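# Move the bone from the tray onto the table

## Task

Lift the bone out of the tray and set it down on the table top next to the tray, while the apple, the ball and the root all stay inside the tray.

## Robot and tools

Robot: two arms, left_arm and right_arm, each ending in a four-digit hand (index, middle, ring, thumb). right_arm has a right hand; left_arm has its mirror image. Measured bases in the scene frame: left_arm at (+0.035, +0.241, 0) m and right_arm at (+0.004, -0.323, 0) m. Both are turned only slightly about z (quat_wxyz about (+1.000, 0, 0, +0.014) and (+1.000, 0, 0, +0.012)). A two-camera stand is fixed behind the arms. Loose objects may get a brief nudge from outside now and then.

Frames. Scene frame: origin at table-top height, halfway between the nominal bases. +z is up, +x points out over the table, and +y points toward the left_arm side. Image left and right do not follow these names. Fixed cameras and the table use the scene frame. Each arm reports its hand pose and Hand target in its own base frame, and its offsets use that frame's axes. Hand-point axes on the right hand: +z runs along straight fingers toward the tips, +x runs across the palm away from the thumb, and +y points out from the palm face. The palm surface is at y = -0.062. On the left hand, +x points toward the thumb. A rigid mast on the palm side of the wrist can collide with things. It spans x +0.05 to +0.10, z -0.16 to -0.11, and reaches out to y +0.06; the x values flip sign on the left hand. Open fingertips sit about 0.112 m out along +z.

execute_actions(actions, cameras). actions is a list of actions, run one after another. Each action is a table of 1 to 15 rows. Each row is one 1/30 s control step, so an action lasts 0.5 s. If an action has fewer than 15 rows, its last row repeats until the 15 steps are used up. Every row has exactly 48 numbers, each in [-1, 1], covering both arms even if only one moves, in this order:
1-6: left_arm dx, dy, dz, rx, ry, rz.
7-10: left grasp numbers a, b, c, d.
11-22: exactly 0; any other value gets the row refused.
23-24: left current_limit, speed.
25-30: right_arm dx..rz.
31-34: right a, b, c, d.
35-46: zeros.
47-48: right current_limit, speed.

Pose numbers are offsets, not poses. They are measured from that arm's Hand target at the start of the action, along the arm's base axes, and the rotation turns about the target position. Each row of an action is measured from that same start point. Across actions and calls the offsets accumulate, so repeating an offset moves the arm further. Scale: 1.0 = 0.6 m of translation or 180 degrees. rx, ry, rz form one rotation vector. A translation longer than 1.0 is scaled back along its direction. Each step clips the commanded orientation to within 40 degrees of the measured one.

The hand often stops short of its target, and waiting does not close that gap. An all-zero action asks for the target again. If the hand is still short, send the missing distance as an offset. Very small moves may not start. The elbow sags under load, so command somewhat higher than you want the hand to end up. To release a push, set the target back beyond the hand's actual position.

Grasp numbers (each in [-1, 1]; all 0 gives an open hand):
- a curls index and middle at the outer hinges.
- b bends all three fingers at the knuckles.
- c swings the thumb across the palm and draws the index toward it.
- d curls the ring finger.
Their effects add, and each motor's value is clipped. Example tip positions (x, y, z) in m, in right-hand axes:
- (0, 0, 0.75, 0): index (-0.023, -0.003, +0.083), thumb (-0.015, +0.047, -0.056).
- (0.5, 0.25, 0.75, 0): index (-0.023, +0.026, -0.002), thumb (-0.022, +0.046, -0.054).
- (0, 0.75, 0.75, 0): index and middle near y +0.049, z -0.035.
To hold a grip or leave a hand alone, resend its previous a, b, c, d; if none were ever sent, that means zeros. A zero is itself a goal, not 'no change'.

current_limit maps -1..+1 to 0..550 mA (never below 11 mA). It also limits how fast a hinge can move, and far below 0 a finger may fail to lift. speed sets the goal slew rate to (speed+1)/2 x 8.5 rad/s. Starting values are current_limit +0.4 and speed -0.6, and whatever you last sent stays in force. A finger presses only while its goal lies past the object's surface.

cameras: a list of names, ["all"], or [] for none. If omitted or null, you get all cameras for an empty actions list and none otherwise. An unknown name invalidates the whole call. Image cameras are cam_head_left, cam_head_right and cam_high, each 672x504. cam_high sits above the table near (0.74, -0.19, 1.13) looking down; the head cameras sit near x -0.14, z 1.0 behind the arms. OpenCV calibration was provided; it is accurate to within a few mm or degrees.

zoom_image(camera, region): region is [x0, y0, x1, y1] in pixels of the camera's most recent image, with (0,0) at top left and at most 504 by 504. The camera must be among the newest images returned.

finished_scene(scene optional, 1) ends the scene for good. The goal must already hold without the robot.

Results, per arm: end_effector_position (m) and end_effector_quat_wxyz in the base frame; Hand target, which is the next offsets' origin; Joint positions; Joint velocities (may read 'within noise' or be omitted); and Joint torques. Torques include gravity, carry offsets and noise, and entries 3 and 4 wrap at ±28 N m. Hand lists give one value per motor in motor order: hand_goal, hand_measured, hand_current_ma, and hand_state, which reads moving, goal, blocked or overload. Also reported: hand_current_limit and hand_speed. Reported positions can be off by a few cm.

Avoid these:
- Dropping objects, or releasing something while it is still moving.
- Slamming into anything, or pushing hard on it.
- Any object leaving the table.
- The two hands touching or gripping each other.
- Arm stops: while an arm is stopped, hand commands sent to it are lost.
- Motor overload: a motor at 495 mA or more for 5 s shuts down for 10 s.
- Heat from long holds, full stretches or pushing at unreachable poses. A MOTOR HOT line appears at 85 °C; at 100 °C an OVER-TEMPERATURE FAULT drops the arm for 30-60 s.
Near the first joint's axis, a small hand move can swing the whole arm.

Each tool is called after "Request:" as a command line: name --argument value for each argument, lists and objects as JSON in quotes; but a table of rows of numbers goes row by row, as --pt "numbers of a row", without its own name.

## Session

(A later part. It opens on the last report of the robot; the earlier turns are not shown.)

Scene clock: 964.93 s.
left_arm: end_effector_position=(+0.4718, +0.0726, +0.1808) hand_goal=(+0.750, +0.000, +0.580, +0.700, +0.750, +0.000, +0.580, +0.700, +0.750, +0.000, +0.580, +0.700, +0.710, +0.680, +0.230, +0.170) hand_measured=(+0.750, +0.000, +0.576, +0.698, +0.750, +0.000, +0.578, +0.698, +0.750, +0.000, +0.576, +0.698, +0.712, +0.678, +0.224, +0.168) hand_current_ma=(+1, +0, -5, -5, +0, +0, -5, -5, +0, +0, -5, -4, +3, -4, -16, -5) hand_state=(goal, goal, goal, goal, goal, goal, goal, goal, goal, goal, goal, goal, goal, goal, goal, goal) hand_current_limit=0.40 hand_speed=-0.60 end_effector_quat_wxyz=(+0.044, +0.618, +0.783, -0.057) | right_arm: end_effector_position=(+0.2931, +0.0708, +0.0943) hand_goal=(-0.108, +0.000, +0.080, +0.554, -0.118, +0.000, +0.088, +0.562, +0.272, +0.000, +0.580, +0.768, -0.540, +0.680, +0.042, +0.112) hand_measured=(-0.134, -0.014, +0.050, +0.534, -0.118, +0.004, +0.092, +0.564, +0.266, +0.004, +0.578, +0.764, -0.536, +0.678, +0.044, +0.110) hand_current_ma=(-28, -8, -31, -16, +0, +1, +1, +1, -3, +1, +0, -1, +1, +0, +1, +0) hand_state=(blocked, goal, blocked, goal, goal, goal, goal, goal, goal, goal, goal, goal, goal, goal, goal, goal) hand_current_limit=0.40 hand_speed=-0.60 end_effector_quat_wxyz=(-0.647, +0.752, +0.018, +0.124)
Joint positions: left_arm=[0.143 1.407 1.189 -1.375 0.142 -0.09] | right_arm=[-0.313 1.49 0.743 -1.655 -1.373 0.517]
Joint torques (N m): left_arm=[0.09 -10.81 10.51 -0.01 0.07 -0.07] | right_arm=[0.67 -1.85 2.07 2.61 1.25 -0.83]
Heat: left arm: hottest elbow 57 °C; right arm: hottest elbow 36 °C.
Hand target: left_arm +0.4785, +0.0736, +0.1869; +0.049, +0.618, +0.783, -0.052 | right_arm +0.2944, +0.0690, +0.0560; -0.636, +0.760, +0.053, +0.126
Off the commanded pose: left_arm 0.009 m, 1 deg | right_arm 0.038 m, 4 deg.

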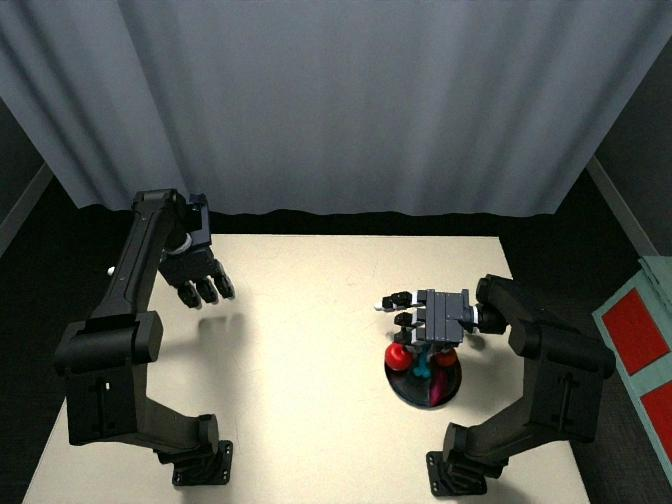

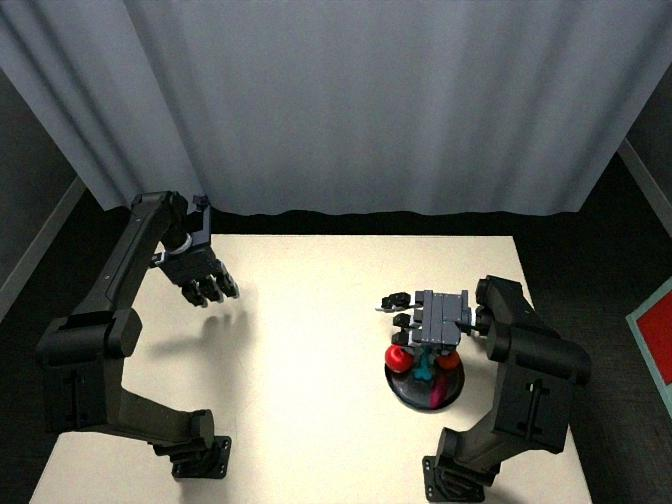

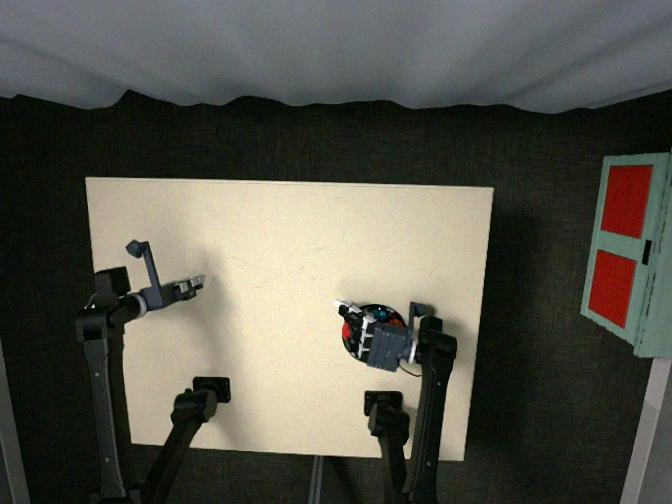

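Request:
execute_actions --actions '[[[0,0,0,0,0,0,0,0,0,0,0,0,0,0,0,0,0,0,0,0,0,0,0.4,-0.6,0,0,0.09,0,0,0,0.25,0.46,0.75,0,0,0,0,0,0,0,0,0,0,0,0,0,0.4,-0.6]]]' --cameras '["all"]'

Request:
zoom_image --camera "cam_head_right" --region '[385, 315, 465, 395]'

Request:
zoom_image --camera "cam_head_left" --region '[385, 315, 465, 395]'

Request:
zoom_image --camera "cam_high" --region '[340, 290, 410, 360]'

Scene clock: 1010.00 s.
left_arm: end_effector_position=(+0.4718, +0.0726, +0.1808) hand_goal=(+0.750, +0.000, +0.580, +0.700, +0.750, +0.000, +0.580, +0.700, +0.750, +0.000, +0.580, +0.700, +0.710, +0.680, +0.230, +0.170) hand_measured=(+0.750, +0.000, +0.576, +0.698, +0.750, +0.000, +0.578, +0.698, +0.750, +0.000, +0.576, +0.698, +0.712, +0.678, +0.224, +0.168) hand_current_ma=(+1, +0, -5, -5, +0, +0, -5, -5, +0, +0, -5, -4, +3, -4, -16, -5) hand_state=(goal, goal, goal, goal, goal, goal, goal, goal, goal, goal, goal, goal, goal, goal, goal, goal) hand_current_limit=0.40 hand_speed=-0.60 end_effector_quat_wxyz=(+0.044, +0.618, +0.783, -0.057) | right_arm: end_effector_position=(+0.2873, +0.0690, +0.0990) hand_goal=(-0.108, +0.000, +0.080, +0.554, -0.118, +0.000, +0.088, +0.562, +0.272, +0.000, +0.580, +0.768, -0.540, +0.680, +0.042, +0.112) hand_measured=(-0.116, -0.002, +0.078, +0.552, -0.118, +0.004, +0.092, +0.564, +0.266, +0.004, +0.578, +0.764, -0.536, +0.678, +0.044, +0.110) hand_current_ma=(-4, +0, +0, -1, +0, +1, +1, +1, -3, +1, +0, -1, +1, +0, +1, +0) hand_state=(goal, goal, goal, goal, goal, goal, goal, goal, goal, goal, goal, goal, goal, goal, goal, goal) hand_current_limit=0.40 hand_speed=-0.60 end_effector_quat_wxyz=(-0.637, +0.761, +0.034, +0.117)
Joint positions: left_arm=[0.143 1.407 1.189 -1.375 0.142 -0.09] | right_arm=[-0.312 1.461 0.747 -1.674 -1.333 0.512]
Joint torques (N m): left_arm=[0.03 -10.99 10.48 -0.02 0.07 -0.07] | right_arm=[1.14 -8.53 5.91 -1.46 -0.7 -0.3]
Heat: left arm: hottest elbow 57 °C; right arm: hottest elbow 35 °C.
Hand target: left_arm +0.4785, +0.0736, +0.1869; +0.049, +0.618, +0.783, -0.052 | right_arm +0.2944, +0.0691, +0.1100; -0.636, +0.760, +0.053, +0.126
Off the commanded pose: left_arm 0.009 m, 1 deg | right_arm 0.013 m, 2 deg.
joint sent to its limit (right arm) — joint 4 (wrist pitch), lower limit. The joint targets still meet the commanded pose.

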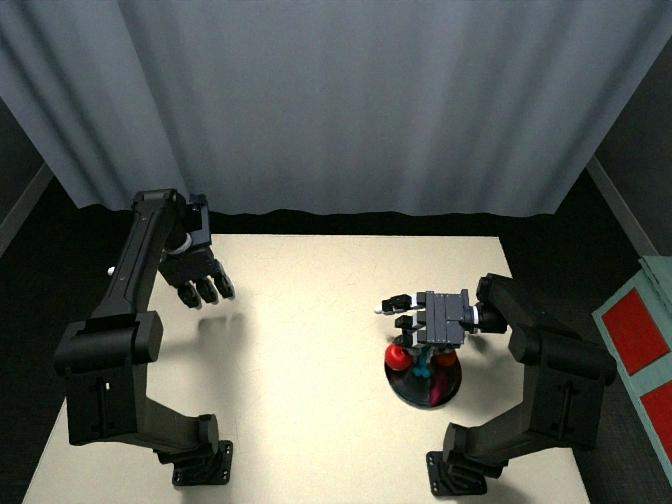

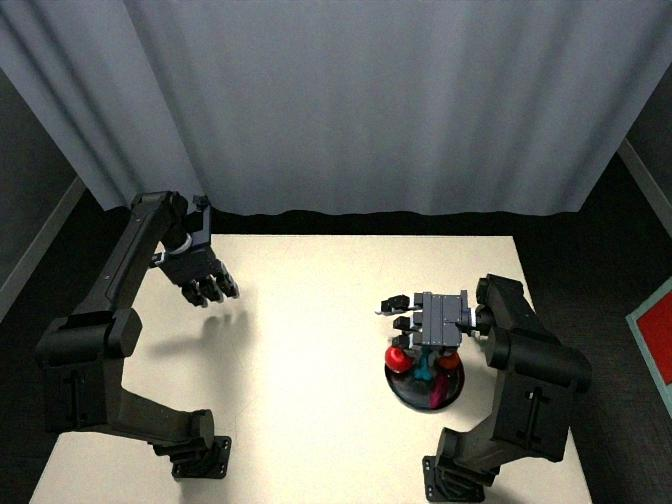

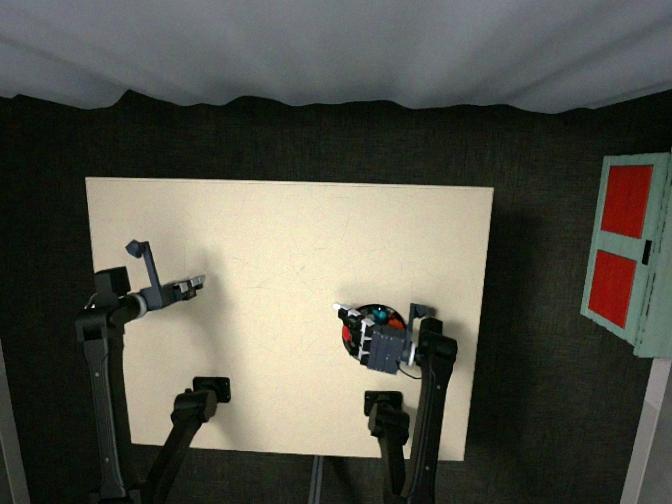

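Scaled by 6.300 from the camera's 672x504 image, which has a finer 960x720 frame.

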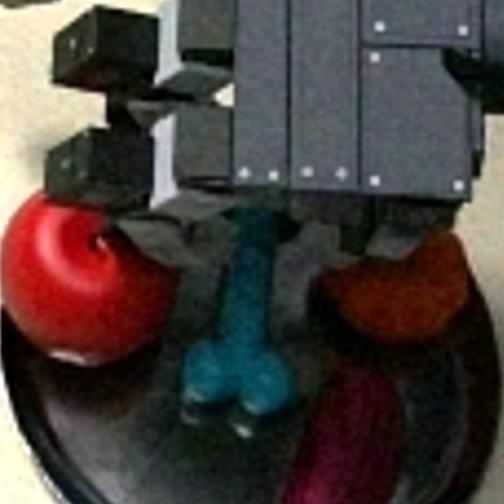

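Scaled by 6.300 from the camera's 672x504 image, which has a finer 960x720 frame.

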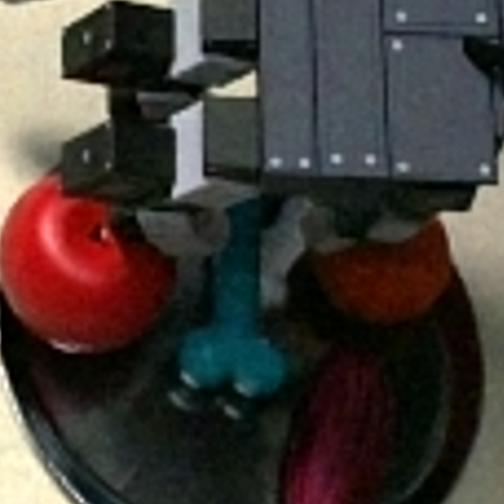

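Scaled by 7.200 from the camera's 672x504 image, which has a finer 960x720 frame.

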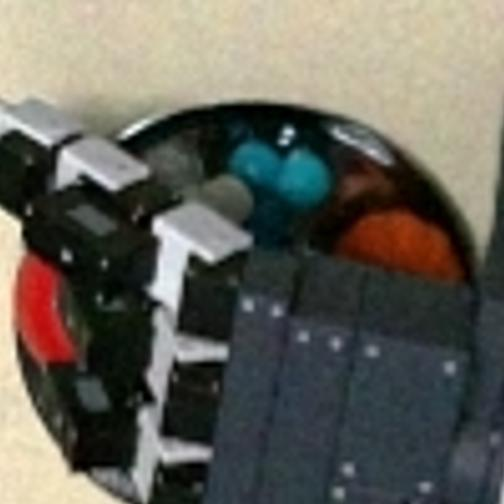

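Request:
zoom_image --camera "cam_head_left" --region '[405, 335, 455, 385]'

Request:
zoom_image --camera "cam_head_right" --region '[405, 335, 455, 385]'

Scaled by 10.080 from the camera's 672x504 image, which has a finer 960x720 frame.

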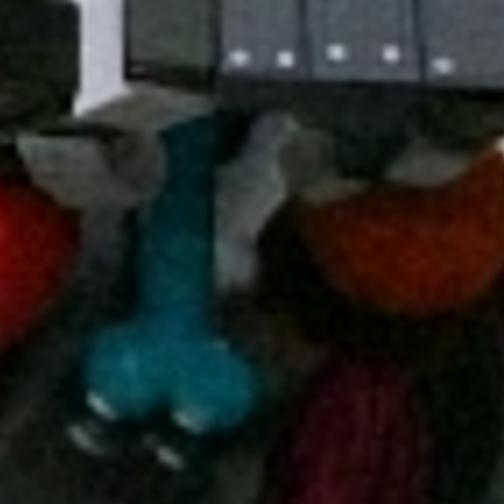

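Scaled by 10.080 from the camera's 672x504 image, which has a finer 960x720 frame.

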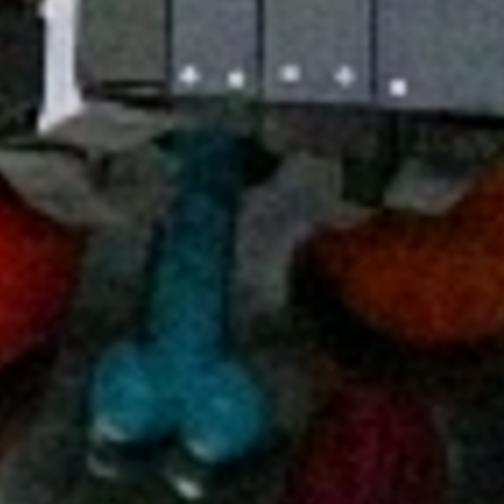

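Request:
execute_actions --actions '[[[0,0,0,0,0,0,0,0,0,0,0,0,0,0,0,0,0,0,0,0,0,0,0.4,-0.6,0.0127,0.0087,0.0417,0.0274,-0.0198,-0.0106,0.25,0.46,0.75,0,0,0,0,0,0,0,0,0,0,0,0,0,0.4,-0.6]],[[0,0,0,0,0,0,0,0,0,0,0,0,0,0,0,0,0,0,0,0,0,0,0.4,-0.6,0,0,0,0,0,0,0,0.67,0.75,0,0,0,0,0,0,0,0,0,0,0,0,0,0.4,-0.6]]]' --cameras '["all"]'

Request:
zoom_image --camera "cam_head_right" --region '[390, 315, 460, 385]'

Request:
zoom_image --camera "cam_head_left" --region '[390, 315, 460, 385]'

Request:
zoom_image --camera "cam_high" --region '[340, 290, 410, 360]'

Scene clock: 1315.90 s.
left_arm: end_effector_position=(+0.4718, +0.0726, +0.1808) hand_goal=(+0.750, +0.000, +0.580, +0.700, +0.750, +0.000, +0.580, +0.700, +0.750, +0.000, +0.580, +0.700, +0.710, +0.680, +0.230, +0.170) hand_measured=(+0.750, +0.000, +0.576, +0.698, +0.750, +0.000, +0.578, +0.698, +0.750, +0.000, +0.576, +0.698, +0.712, +0.678, +0.224, +0.168) hand_current_ma=(+1, +0, -5, -5, +0, +0, -5, -5, +0, +0, -5, -4, +3, -4, -16, -5) hand_state=(goal, goal, goal, goal, goal, goal, goal, goal, goal, goal, goal, goal, goal, goal, goal, goal) hand_current_limit=0.40 hand_speed=-0.60 end_effector_quat_wxyz=(+0.044, +0.618, +0.783, -0.057) | right_arm: end_effector_position=(+0.2995, +0.0734, +0.1267) hand_goal=(-0.416, +0.000, +0.368, +0.834, -0.422, +0.000, +0.446, +0.926, -0.068, +0.000, +0.580, +0.834, -0.564, +0.680, +0.042, +0.192) hand_measured=(-0.414, -0.002, +0.366, +0.832, -0.420, +0.004, +0.444, +0.924, -0.070, +0.004, +0.578, +0.830, -0.558, +0.678, +0.044, +0.190) hand_current_ma=(+0, +0, +0, -1, +0, +1, -1, -1, -1, +1, +0, -1, +2, +0, +1, -1) hand_state=(goal, goal, goal, goal, goal, goal, goal, goal, goal, goal, goal, goal, goal, goal, goal, goal) hand_current_limit=0.40 hand_speed=-0.60 end_effector_quat_wxyz=(-0.644, +0.745, +0.039, +0.170)
Joint positions: left_arm=[0.143 1.407 1.189 -1.375 0.142 -0.09] | right_arm=[-0.312 1.384 0.747 -1.676 -1.417 0.512]
Joint torques (N m): left_arm=[0.21 -10.87 10.51 0.03 0.07 -0.07] | right_arm=[1.03 -7.36 5.87 -1.2 -0.93 -0.16]
Heat: left arm: hottest elbow 59 °C; right arm: hottest elbow 39 °C.
Hand target: left_arm +0.4785, +0.0736, +0.1869; +0.049, +0.618, +0.783, -0.052 | right_arm +0.3020, +0.0743, +0.1350; -0.664, +0.728, +0.055, +0.162
Off the commanded pose: left_arm 0.009 m, 1 deg | right_arm 0.009 m, 4 deg.
joint sent to its limit (right arm) — joint 4 (wrist pitch), lower limit. The joint targets are off in orientation, not in position.

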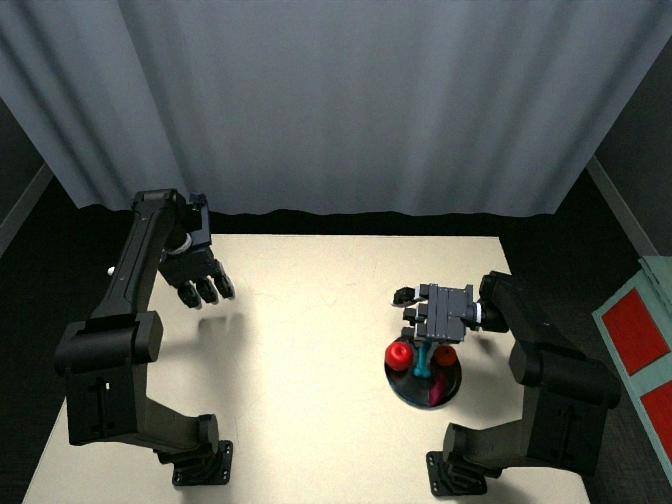

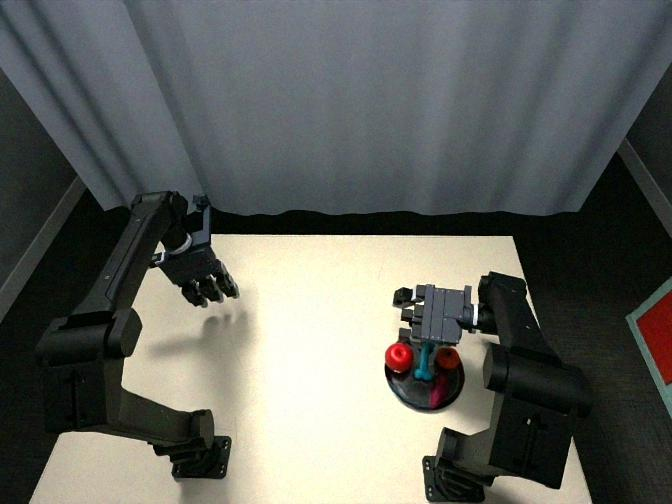

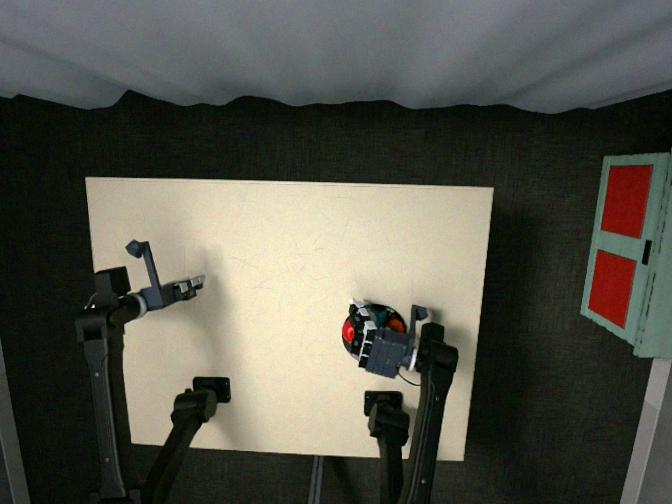

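Scaled by 7.200 from the camera's 672x504 image, which has a finer 960x720 frame.

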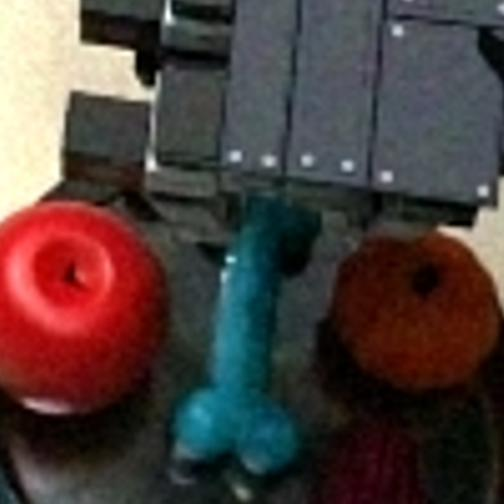

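Scaled by 7.200 from the camera's 672x504 image, which has a finer 960x720 frame.

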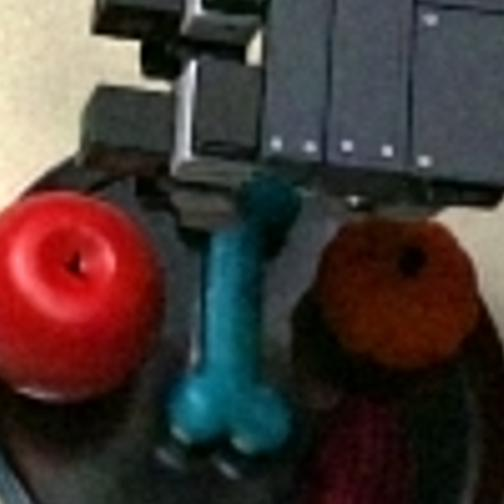

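Scaled by 7.200 from the camera's 672x504 image, which has a finer 960x720 frame.

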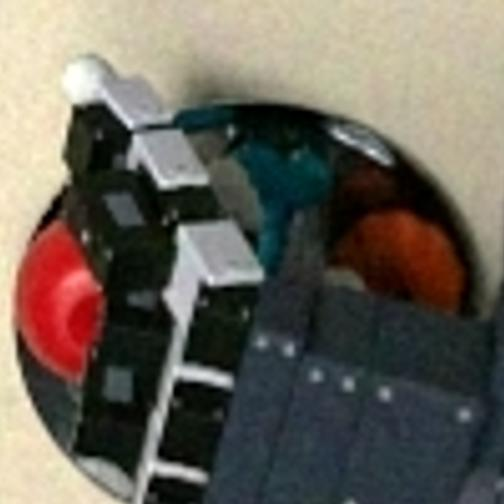

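Request:
execute_actions --actions '[[[0,0,0,0,0,0,0,0,0,0,0,0,0,0,0,0,0,0,0,0,0,0,0.4,-0.6,0.0042,0.0053,-0.03,0,0,0,0,0.67,0.75,0,0,0,0,0,0,0,0,0,0,0,0,0,0.4,-0.6]],[[0,0,0,0,0,0,0,0,0,0,0,0,0,0,0,0,0,0,0,0,0,0,0.4,-0.6,0,0,-0.04,0,0,0,0,0.67,0.75,0,0,0,0,0,0,0,0,0,0,0,0,0,0.4,-0.6]]]' --cameras '["all"]'

Request:
zoom_image --camera "cam_head_left" --region '[390, 315, 460, 385]'

Request:
zoom_image --camera "cam_high" --region '[340, 290, 410, 360]'

Scene clock: 1355.67 s.
left_arm: end_effector_position=(+0.4718, +0.0726, +0.1808) hand_goal=(+0.750, +0.000, +0.580, +0.700, +0.750, +0.000, +0.580, +0.700, +0.750, +0.000, +0.580, +0.700, +0.710, +0.680, +0.230, +0.170) hand_measured=(+0.750, +0.000, +0.576, +0.698, +0.750, +0.000, +0.578, +0.698, +0.750, +0.000, +0.576, +0.698, +0.712, +0.678, +0.224, +0.168) hand_current_ma=(+1, +0, -5, -5, +0, +0, -5, -5, +0, +0, -5, -4, +3, -4, -16, -5) hand_state=(goal, goal, goal, goal, goal, goal, goal, goal, goal, goal, goal, goal, goal, goal, goal, goal) hand_current_limit=0.40 hand_speed=-0.60 end_effector_quat_wxyz=(+0.044, +0.618, +0.783, -0.057) | right_arm: end_effector_position=(+0.3100, +0.0744, +0.0984) hand_goal=(-0.416, +0.000, +0.368, +0.834, -0.422, +0.000, +0.446, +0.926, -0.068, +0.000, +0.580, +0.834, -0.564, +0.680, +0.042, +0.192) hand_measured=(-0.420, -0.002, +0.366, +0.832, -0.420, +0.004, +0.444, +0.924, -0.070, +0.004, +0.578, +0.830, -0.558, +0.678, +0.044, +0.190) hand_current_ma=(-1, +0, +0, -1, +0, +1, -1, -1, -1, +1, +0, -1, +2, +0, +1, -1) hand_state=(goal, goal, goal, goal, goal, goal, goal, goal, goal, goal, goal, goal, goal, goal, goal, goal) hand_current_limit=0.40 hand_speed=-0.60 end_effector_quat_wxyz=(-0.649, +0.738, +0.054, +0.177)
Joint positions: left_arm=[0.143 1.407 1.189 -1.375 0.142 -0.09] | right_arm=[-0.304 1.505 0.745 -1.679 -1.424 0.358]
Joint torques (N m): left_arm=[0.15 -10.81 10.54 0.01 0.08 -0.06] | right_arm=[0.85 -6.01 3.3 -1.2 -0.64 -0.35]
Heat: left arm: hottest elbow 59 °C; right arm: hottest elbow 39 °C.
Hand target: left_arm +0.4785, +0.0736, +0.1869; +0.049, +0.618, +0.783, -0.052 | right_arm +0.3045, +0.0775, +0.0930; -0.664, +0.728, +0.055, +0.162
Off the commanded pose: left_arm 0.009 m, 1 deg | right_arm 0.008 m, 3 deg.
joint sent to its limit (right arm) — joint 4 (wrist pitch), lower limit. The joint targets still meet the commanded pose.

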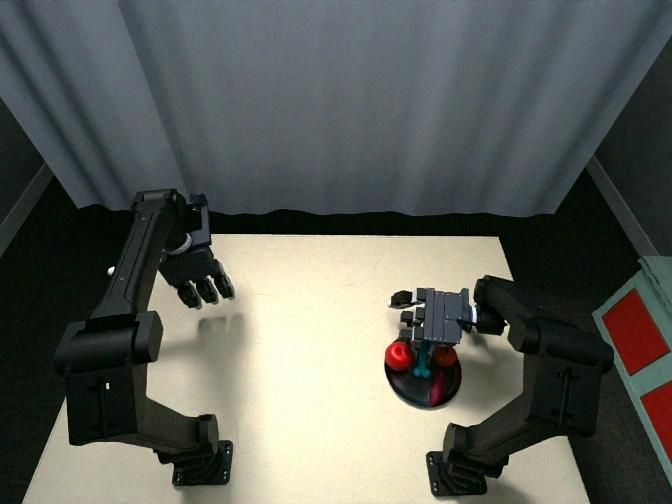

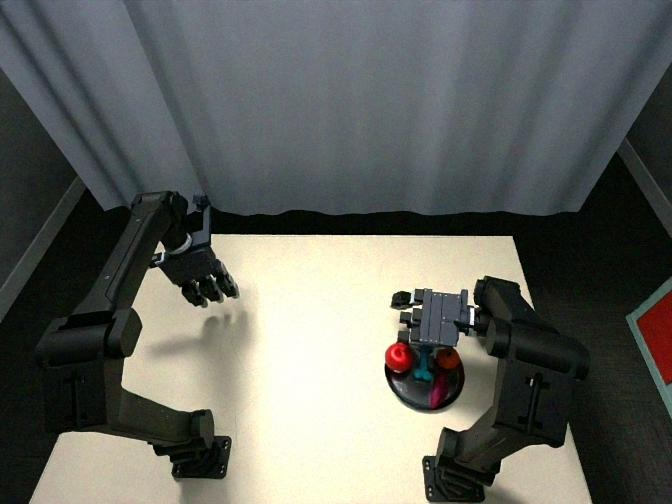

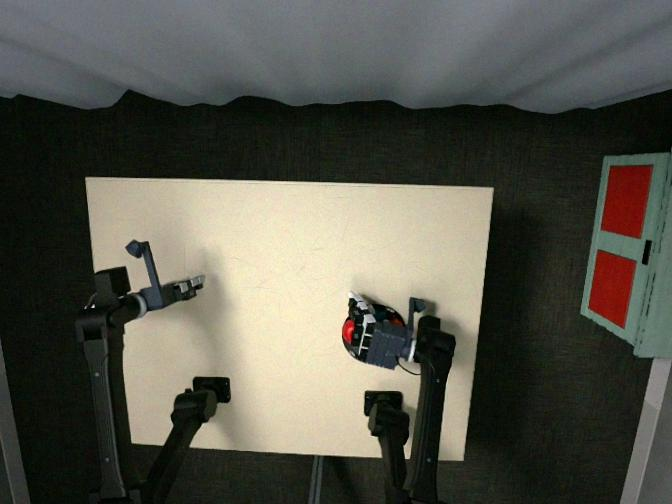

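Scaled by 7.200 from the camera's 672x504 image, which has a finer 960x720 frame.

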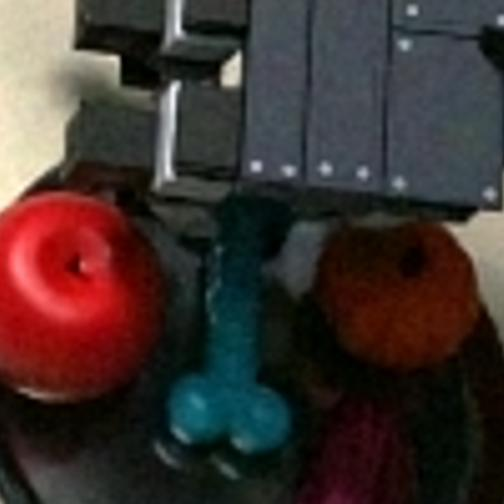

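Scaled by 7.200 from the camera's 672x504 image, which has a finer 960x720 frame.

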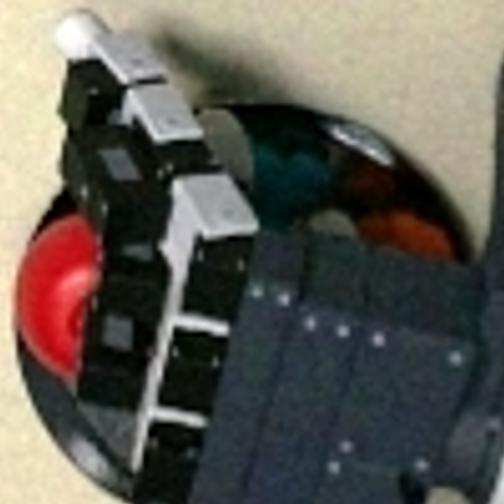

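Request:
execute_actions --actions '[[[0,0,0,0,0,0,0,0,0,0,0,0,0,0,0,0,0,0,0,0,0,0,0.4,-0.6,-0.0133,0.0025,0,0,0,0,0,0.67,0.75,0,0,0,0,0,0,0,0,0,0,0,0,0,0.4,-0.6]],[[0,0,0,0,0,0,0,0,0,0,0,0,0,0,0,0,0,0,0,0,0,0,0.4,-0.6,0,0,-0.02,0,0,0,0,0.67,0.75,0,0,0,0,0,0,0,0,0,0,0,0,0,0.4,-0.6]]]' --cameras '["all"]'

Request:
zoom_image --camera "cam_head_left" --region '[390, 315, 460, 385]'

Request:
zoom_image --camera "cam_high" --region '[340, 290, 410, 360]'

Scene clock: 1386.03 s.
left_arm: end_effector_position=(+0.4718, +0.0726, +0.1808) hand_goal=(+0.750, +0.000, +0.580, +0.700, +0.750, +0.000, +0.580, +0.700, +0.750, +0.000, +0.580, +0.700, +0.710, +0.680, +0.230, +0.170) hand_measured=(+0.750, +0.000, +0.576, +0.698, +0.750, +0.000, +0.578, +0.698, +0.750, +0.000, +0.576, +0.698, +0.712, +0.678, +0.224, +0.168) hand_current_ma=(+1, +0, -5, -5, +0, +0, -5, -5, +0, +0, -5, -4, +3, -4, -16, -5) hand_state=(goal, goal, goal, goal, goal, goal, goal, goal, goal, goal, goal, goal, goal, goal, goal, goal) hand_current_limit=0.40 hand_speed=-0.60 end_effector_quat_wxyz=(+0.044, +0.618, +0.783, -0.057) | right_arm: end_effector_position=(+0.3034, +0.0769, +0.0871) hand_goal=(-0.416, +0.000, +0.368, +0.834, -0.422, +0.000, +0.446, +0.926, -0.068, +0.000, +0.580, +0.834, -0.564, +0.680, +0.042, +0.192) hand_measured=(-0.434, -0.012, +0.362, +0.832, -0.420, +0.004, +0.444, +0.924, -0.070, +0.004, +0.578, +0.830, -0.564, +0.678, +0.042, +0.190) hand_current_ma=(-15, -5, -2, -1, +0, +1, -1, -1, -1, +1, +0, -1, +0, +0, +0, -1) hand_state=(goal, goal, goal, goal, goal, goal, goal, goal, goal, goal, goal, goal, goal, goal, goal, goal) hand_current_limit=0.40 hand_speed=-0.60 end_effector_quat_wxyz=(-0.651, +0.736, +0.060, +0.177)
Joint positions: left_arm=[0.143 1.407 1.189 -1.375 0.142 -0.09] | right_arm=[-0.304 1.53 0.719 -1.679 -1.421 0.3]
Joint torques (N m): left_arm=[-0.03 -10.87 10.48 0.01 0.07 -0.07] | right_arm=[0.5 -5.83 2.84 -1.28 -0.53 -0.34]
Heat: left arm: hottest elbow 59 °C; right arm: hottest elbow 38 °C.
Hand target: left_arm +0.4785, +0.0736, +0.1869; +0.049, +0.618, +0.783, -0.052 | right_arm +0.2966, +0.0790, +0.0810; -0.664, +0.728, +0.055, +0.162
Off the commanded pose: left_arm 0.009 m, 1 deg | right_arm 0.009 m, 3 deg.
joint sent to its limit (right arm) — joint 4 (wrist pitch), lower limit. The joint targets still meet the commanded pose.

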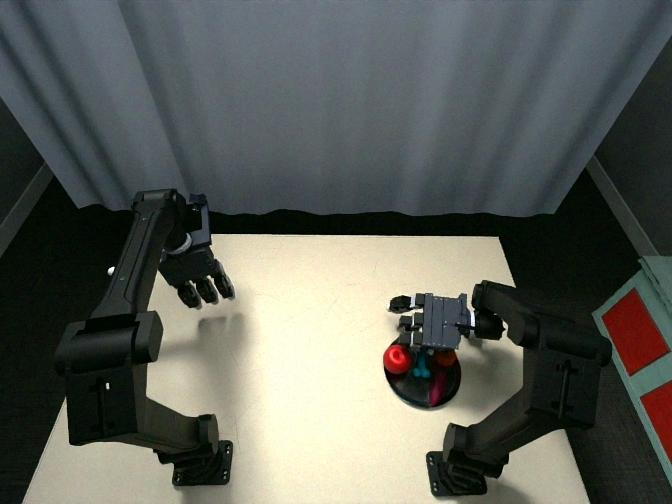

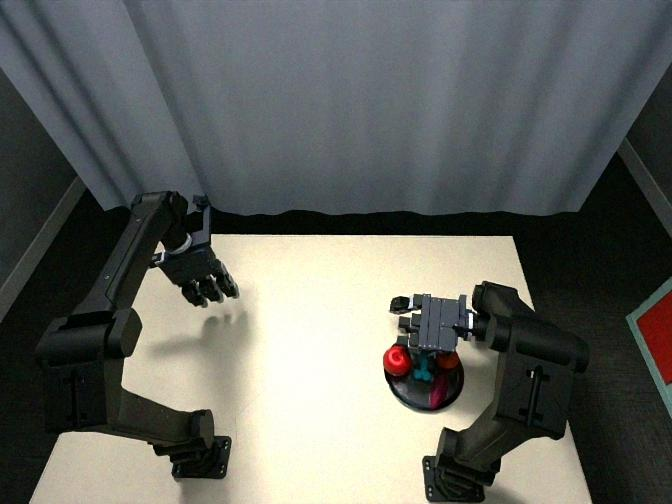

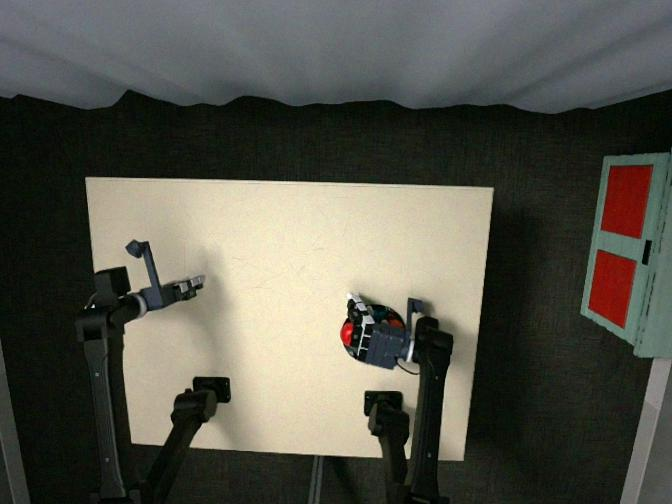

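Scaled by 7.200 from the camera's 672x504 image, which has a finer 960x720 frame.

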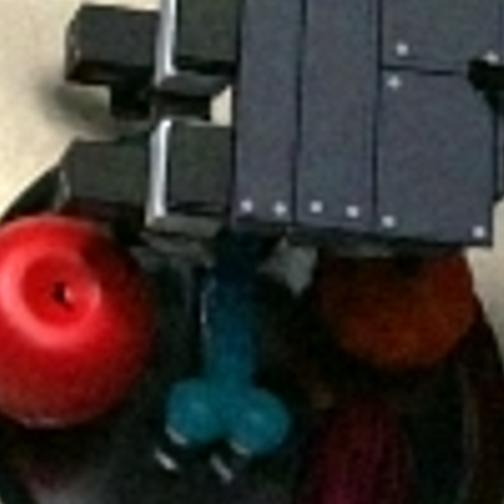

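Scaled by 7.200 from the camera's 672x504 image, which has a finer 960x720 frame.

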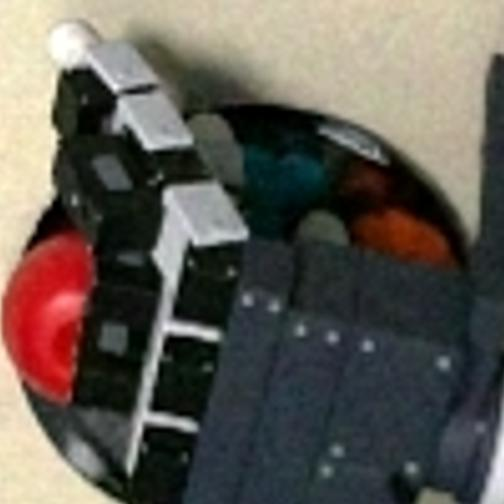

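Request:
execute_actions --actions '[[[0,0,0,0,0,0,0,0,0,0,0,0,0,0,0,0,0,0,0,0,0,0,0.4,-0.6,0,0,-0.02,0,0,0,0,0.67,0.75,0,0,0,0,0,0,0,0,0,0,0,0,0,0.4,-0.6]]]' --cameras '["all"]'

Request:
zoom_image --camera "cam_head_left" --region '[390, 315, 460, 385]'

Request:
zoom_image --camera "cam_high" --region '[330, 290, 410, 370]'

Scene clock: 1406.67 s.
left_arm: end_effector_position=(+0.4718, +0.0726, +0.1808) hand_goal=(+0.750, +0.000, +0.580, +0.700, +0.750, +0.000, +0.580, +0.700, +0.750, +0.000, +0.580, +0.700, +0.710, +0.680, +0.230, +0.170) hand_measured=(+0.750, +0.000, +0.576, +0.698, +0.750, +0.000, +0.578, +0.698, +0.750, +0.000, +0.576, +0.698, +0.712, +0.678, +0.224, +0.168) hand_current_ma=(+1, +0, -5, -5, +0, +0, -5, -5, +0, +0, -5, -4, +3, -4, -16, -5) hand_state=(goal, goal, goal, goal, goal, goal, goal, goal, goal, goal, goal, goal, goal, goal, goal, goal) hand_current_limit=0.40 hand_speed=-0.60 end_effector_quat_wxyz=(+0.044, +0.618, +0.783, -0.057) | right_arm: end_effector_position=(+0.3041, +0.0772, +0.0798) hand_goal=(-0.416, +0.000, +0.368, +0.834, -0.422, +0.000, +0.446, +0.926, -0.068, +0.000, +0.580, +0.834, -0.564, +0.680, +0.042, +0.192) hand_measured=(-0.430, -0.010, +0.364, +0.832, -0.420, +0.004, +0.444, +0.924, -0.072, +0.004, +0.578, +0.830, -0.576, +0.678, +0.038, +0.192) hand_current_ma=(-9, -3, -1, -1, +0, +1, -1, -1, -1, +1, +0, -1, -6, -1, -2, +0) hand_state=(goal, goal, goal, goal, goal, goal, goal, goal, goal, goal, goal, goal, goal, goal, goal, goal) hand_current_limit=0.40 hand_speed=-0.60 end_effector_quat_wxyz=(-0.654, +0.734, +0.058, +0.175)
Joint positions: left_arm=[0.143 1.407 1.189 -1.375 0.142 -0.09] | right_arm=[-0.304 1.564 0.719 -1.687 -1.423 0.262]
Joint torques (N m): left_arm=[0.03 -10.75 10.52 -0.02 0.08 -0.07] | right_arm=[0.32 -5.3 2.22 -0.95 -0.34 -0.44]
Heat: left arm: hottest elbow 59 °C; right arm: hottest elbow 37 °C.
Hand target: left_arm +0.4785, +0.0736, +0.1869; +0.049, +0.618, +0.783, -0.052 | right_arm +0.2966, +0.0790, +0.0690; -0.664, +0.728, +0.055, +0.162
Off the commanded pose: left_arm 0.009 m, 1 deg | right_arm 0.013 m, 2 deg.
joint sent to its limit (right arm) — joint 4 (wrist pitch), lower limit. The joint targets still meet the commanded pose.

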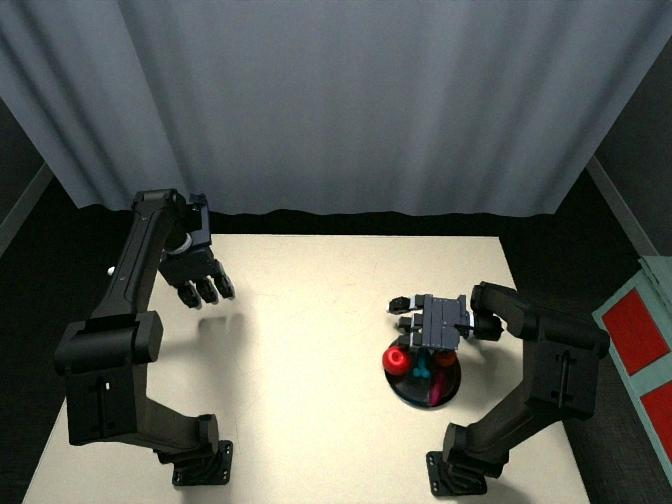

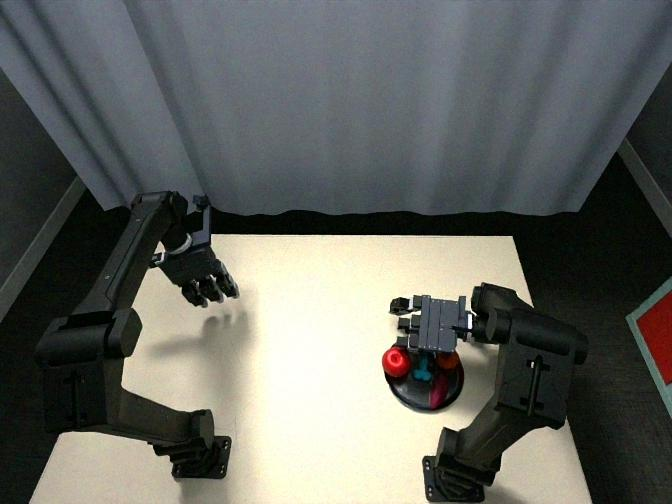

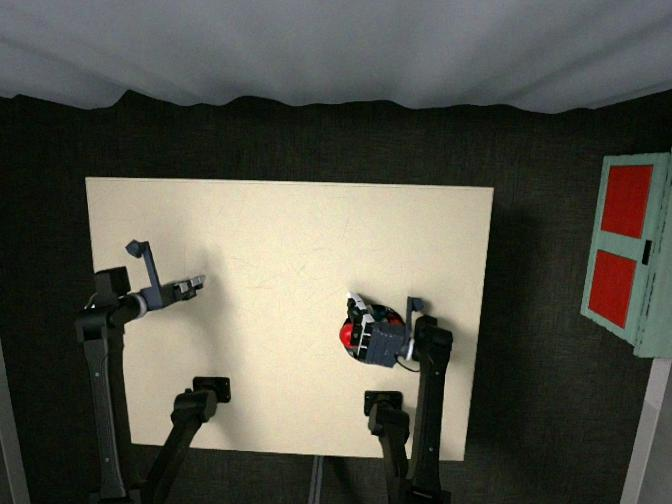

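Scaled by 7.200 from the camera's 672x504 image, which has a finer 960x720 frame.

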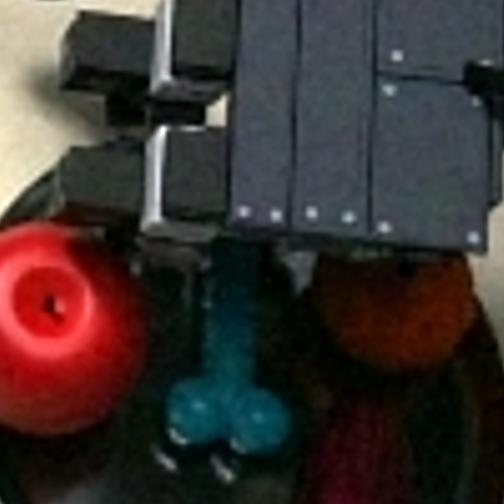

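Scaled by 6.300 from the camera's 672x504 image, which has a finer 960x720 frame.

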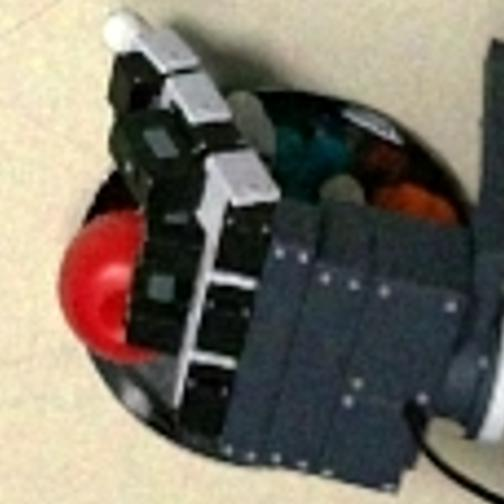

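Request:
execute_actions --actions '[[[0,0,0,0,0,0,0,0,0,0,0,0,0,0,0,0,0,0,0,0,0,0,0.4,-0.6,0,0,-0.02,0,0,0,0,0.68,0.75,0,0,0,0,0,0,0,0,0,0,0,0,0,0.4,-0.6]]]' --cameras '["all"]'

Request:
zoom_image --camera "cam_head_left" --region '[380, 325, 450, 395]'

Request:
zoom_image --camera "cam_high" --region '[330, 290, 410, 370]'

Scene clock: 1439.23 s.
left_arm: end_effector_position=(+0.4718, +0.0726, +0.1808) hand_goal=(+0.750, +0.000, +0.580, +0.700, +0.750, +0.000, +0.580, +0.700, +0.750, +0.000, +0.580, +0.700, +0.710, +0.680, +0.230, +0.170) hand_measured=(+0.750, +0.000, +0.576, +0.698, +0.750, +0.000, +0.578, +0.698, +0.750, +0.000, +0.576, +0.698, +0.712, +0.678, +0.224, +0.168) hand_current_ma=(+1, +0, -5, -5, +0, +0, -5, -5, +0, +0, -5, -4, +3, -4, -16, -5) hand_state=(goal, goal, goal, goal, goal, goal, goal, goal, goal, goal, goal, goal, goal, goal, goal, goal) hand_current_limit=0.40 hand_speed=-0.60 end_effector_quat_wxyz=(+0.044, +0.618, +0.783, -0.057) | right_arm: end_effector_position=(+0.3029, +0.0765, +0.0764) hand_goal=(-0.430, +0.000, +0.372, +0.836, -0.440, +0.000, +0.444, +0.926, -0.082, +0.000, +0.580, +0.836, -0.564, +0.680, +0.042, +0.194) hand_measured=(-0.434, -0.008, +0.368, +0.834, -0.438, +0.004, +0.444, +0.924, -0.084, +0.004, +0.578, +0.832, -0.584, +0.676, +0.042, +0.194) hand_current_ma=(-1, -2, -1, -1, +0, +1, +0, -1, -1, +1, +0, -1, -16, -1, +0, +0) hand_state=(goal, goal, goal, goal, goal, goal, goal, goal, goal, goal, goal, goal, goal, goal, goal, goal) hand_current_limit=0.40 hand_speed=-0.60 end_effector_quat_wxyz=(-0.655, +0.734, +0.055, +0.173)
Joint positions: left_arm=[0.143 1.407 1.189 -1.375 0.142 -0.09] | right_arm=[-0.308 1.578 0.716 -1.694 -1.421 0.248]
Joint torques (N m): left_arm=[0.09 -10.99 10.5 0.01 0.07 -0.07] | right_arm=[0.38 -3.19 1.99 -0.72 -0.26 -0.74]
Heat: left arm: hottest elbow 60 °C; right arm: hottest elbow 36 °C.
Hand target: left_arm +0.4785, +0.0736, +0.1869; +0.049, +0.618, +0.783, -0.052 | right_arm +0.2965, +0.0790, +0.0570; -0.664, +0.728, +0.055, +0.162
Off the commanded pose: left_arm 0.009 m, 1 deg | right_arm 0.021 m, 2 deg.
joint read past its limit (right arm) — joint 4 (wrist pitch), lower limit.
joint sent to its limit (right arm) — joint 4 (wrist pitch), lower limit. The joint targets still meet the commanded pose.

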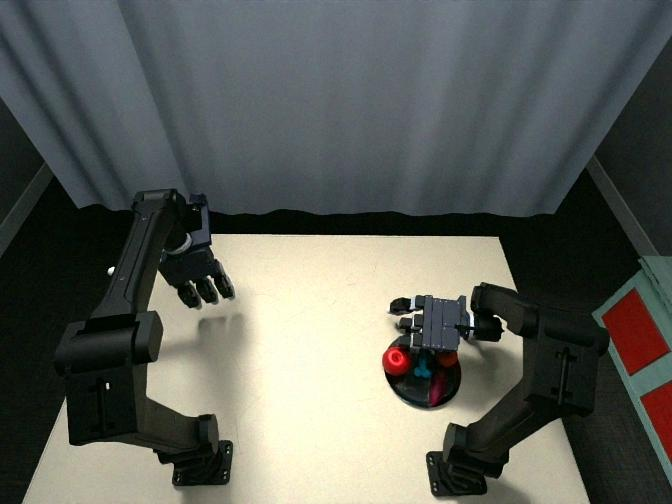

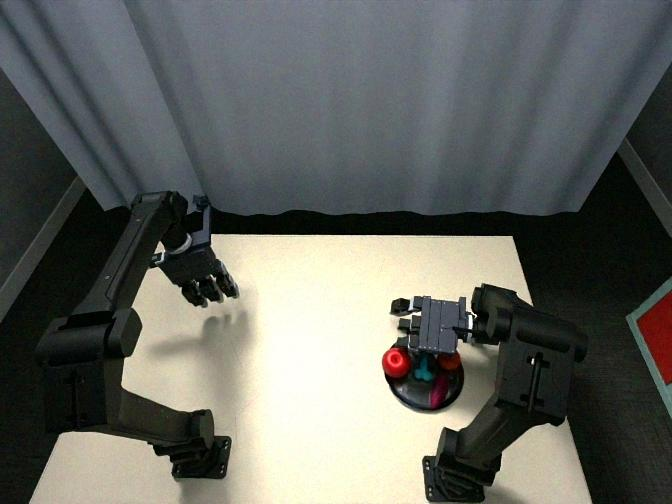

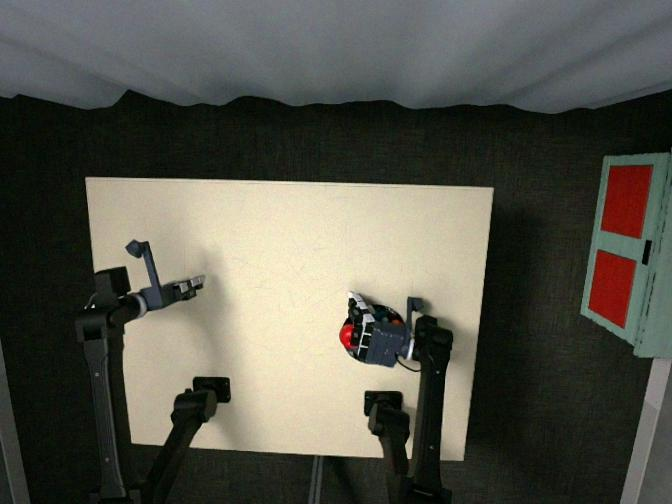

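Scaled by 7.200 from the camera's 672x504 image, which has a finer 960x720 frame.

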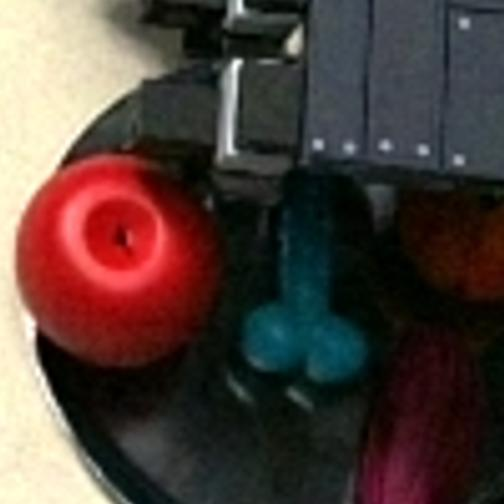

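Scaled by 6.300 from the camera's 672x504 image, which has a finer 960x720 frame.

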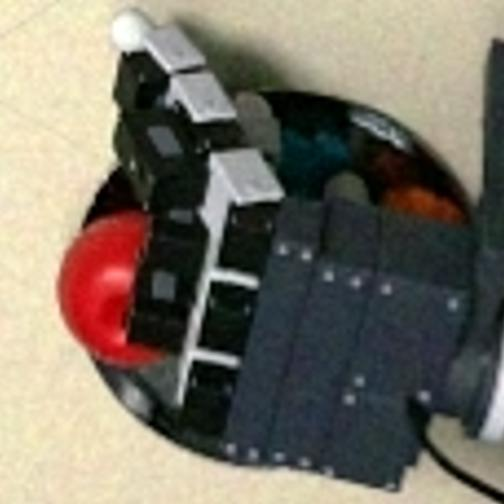

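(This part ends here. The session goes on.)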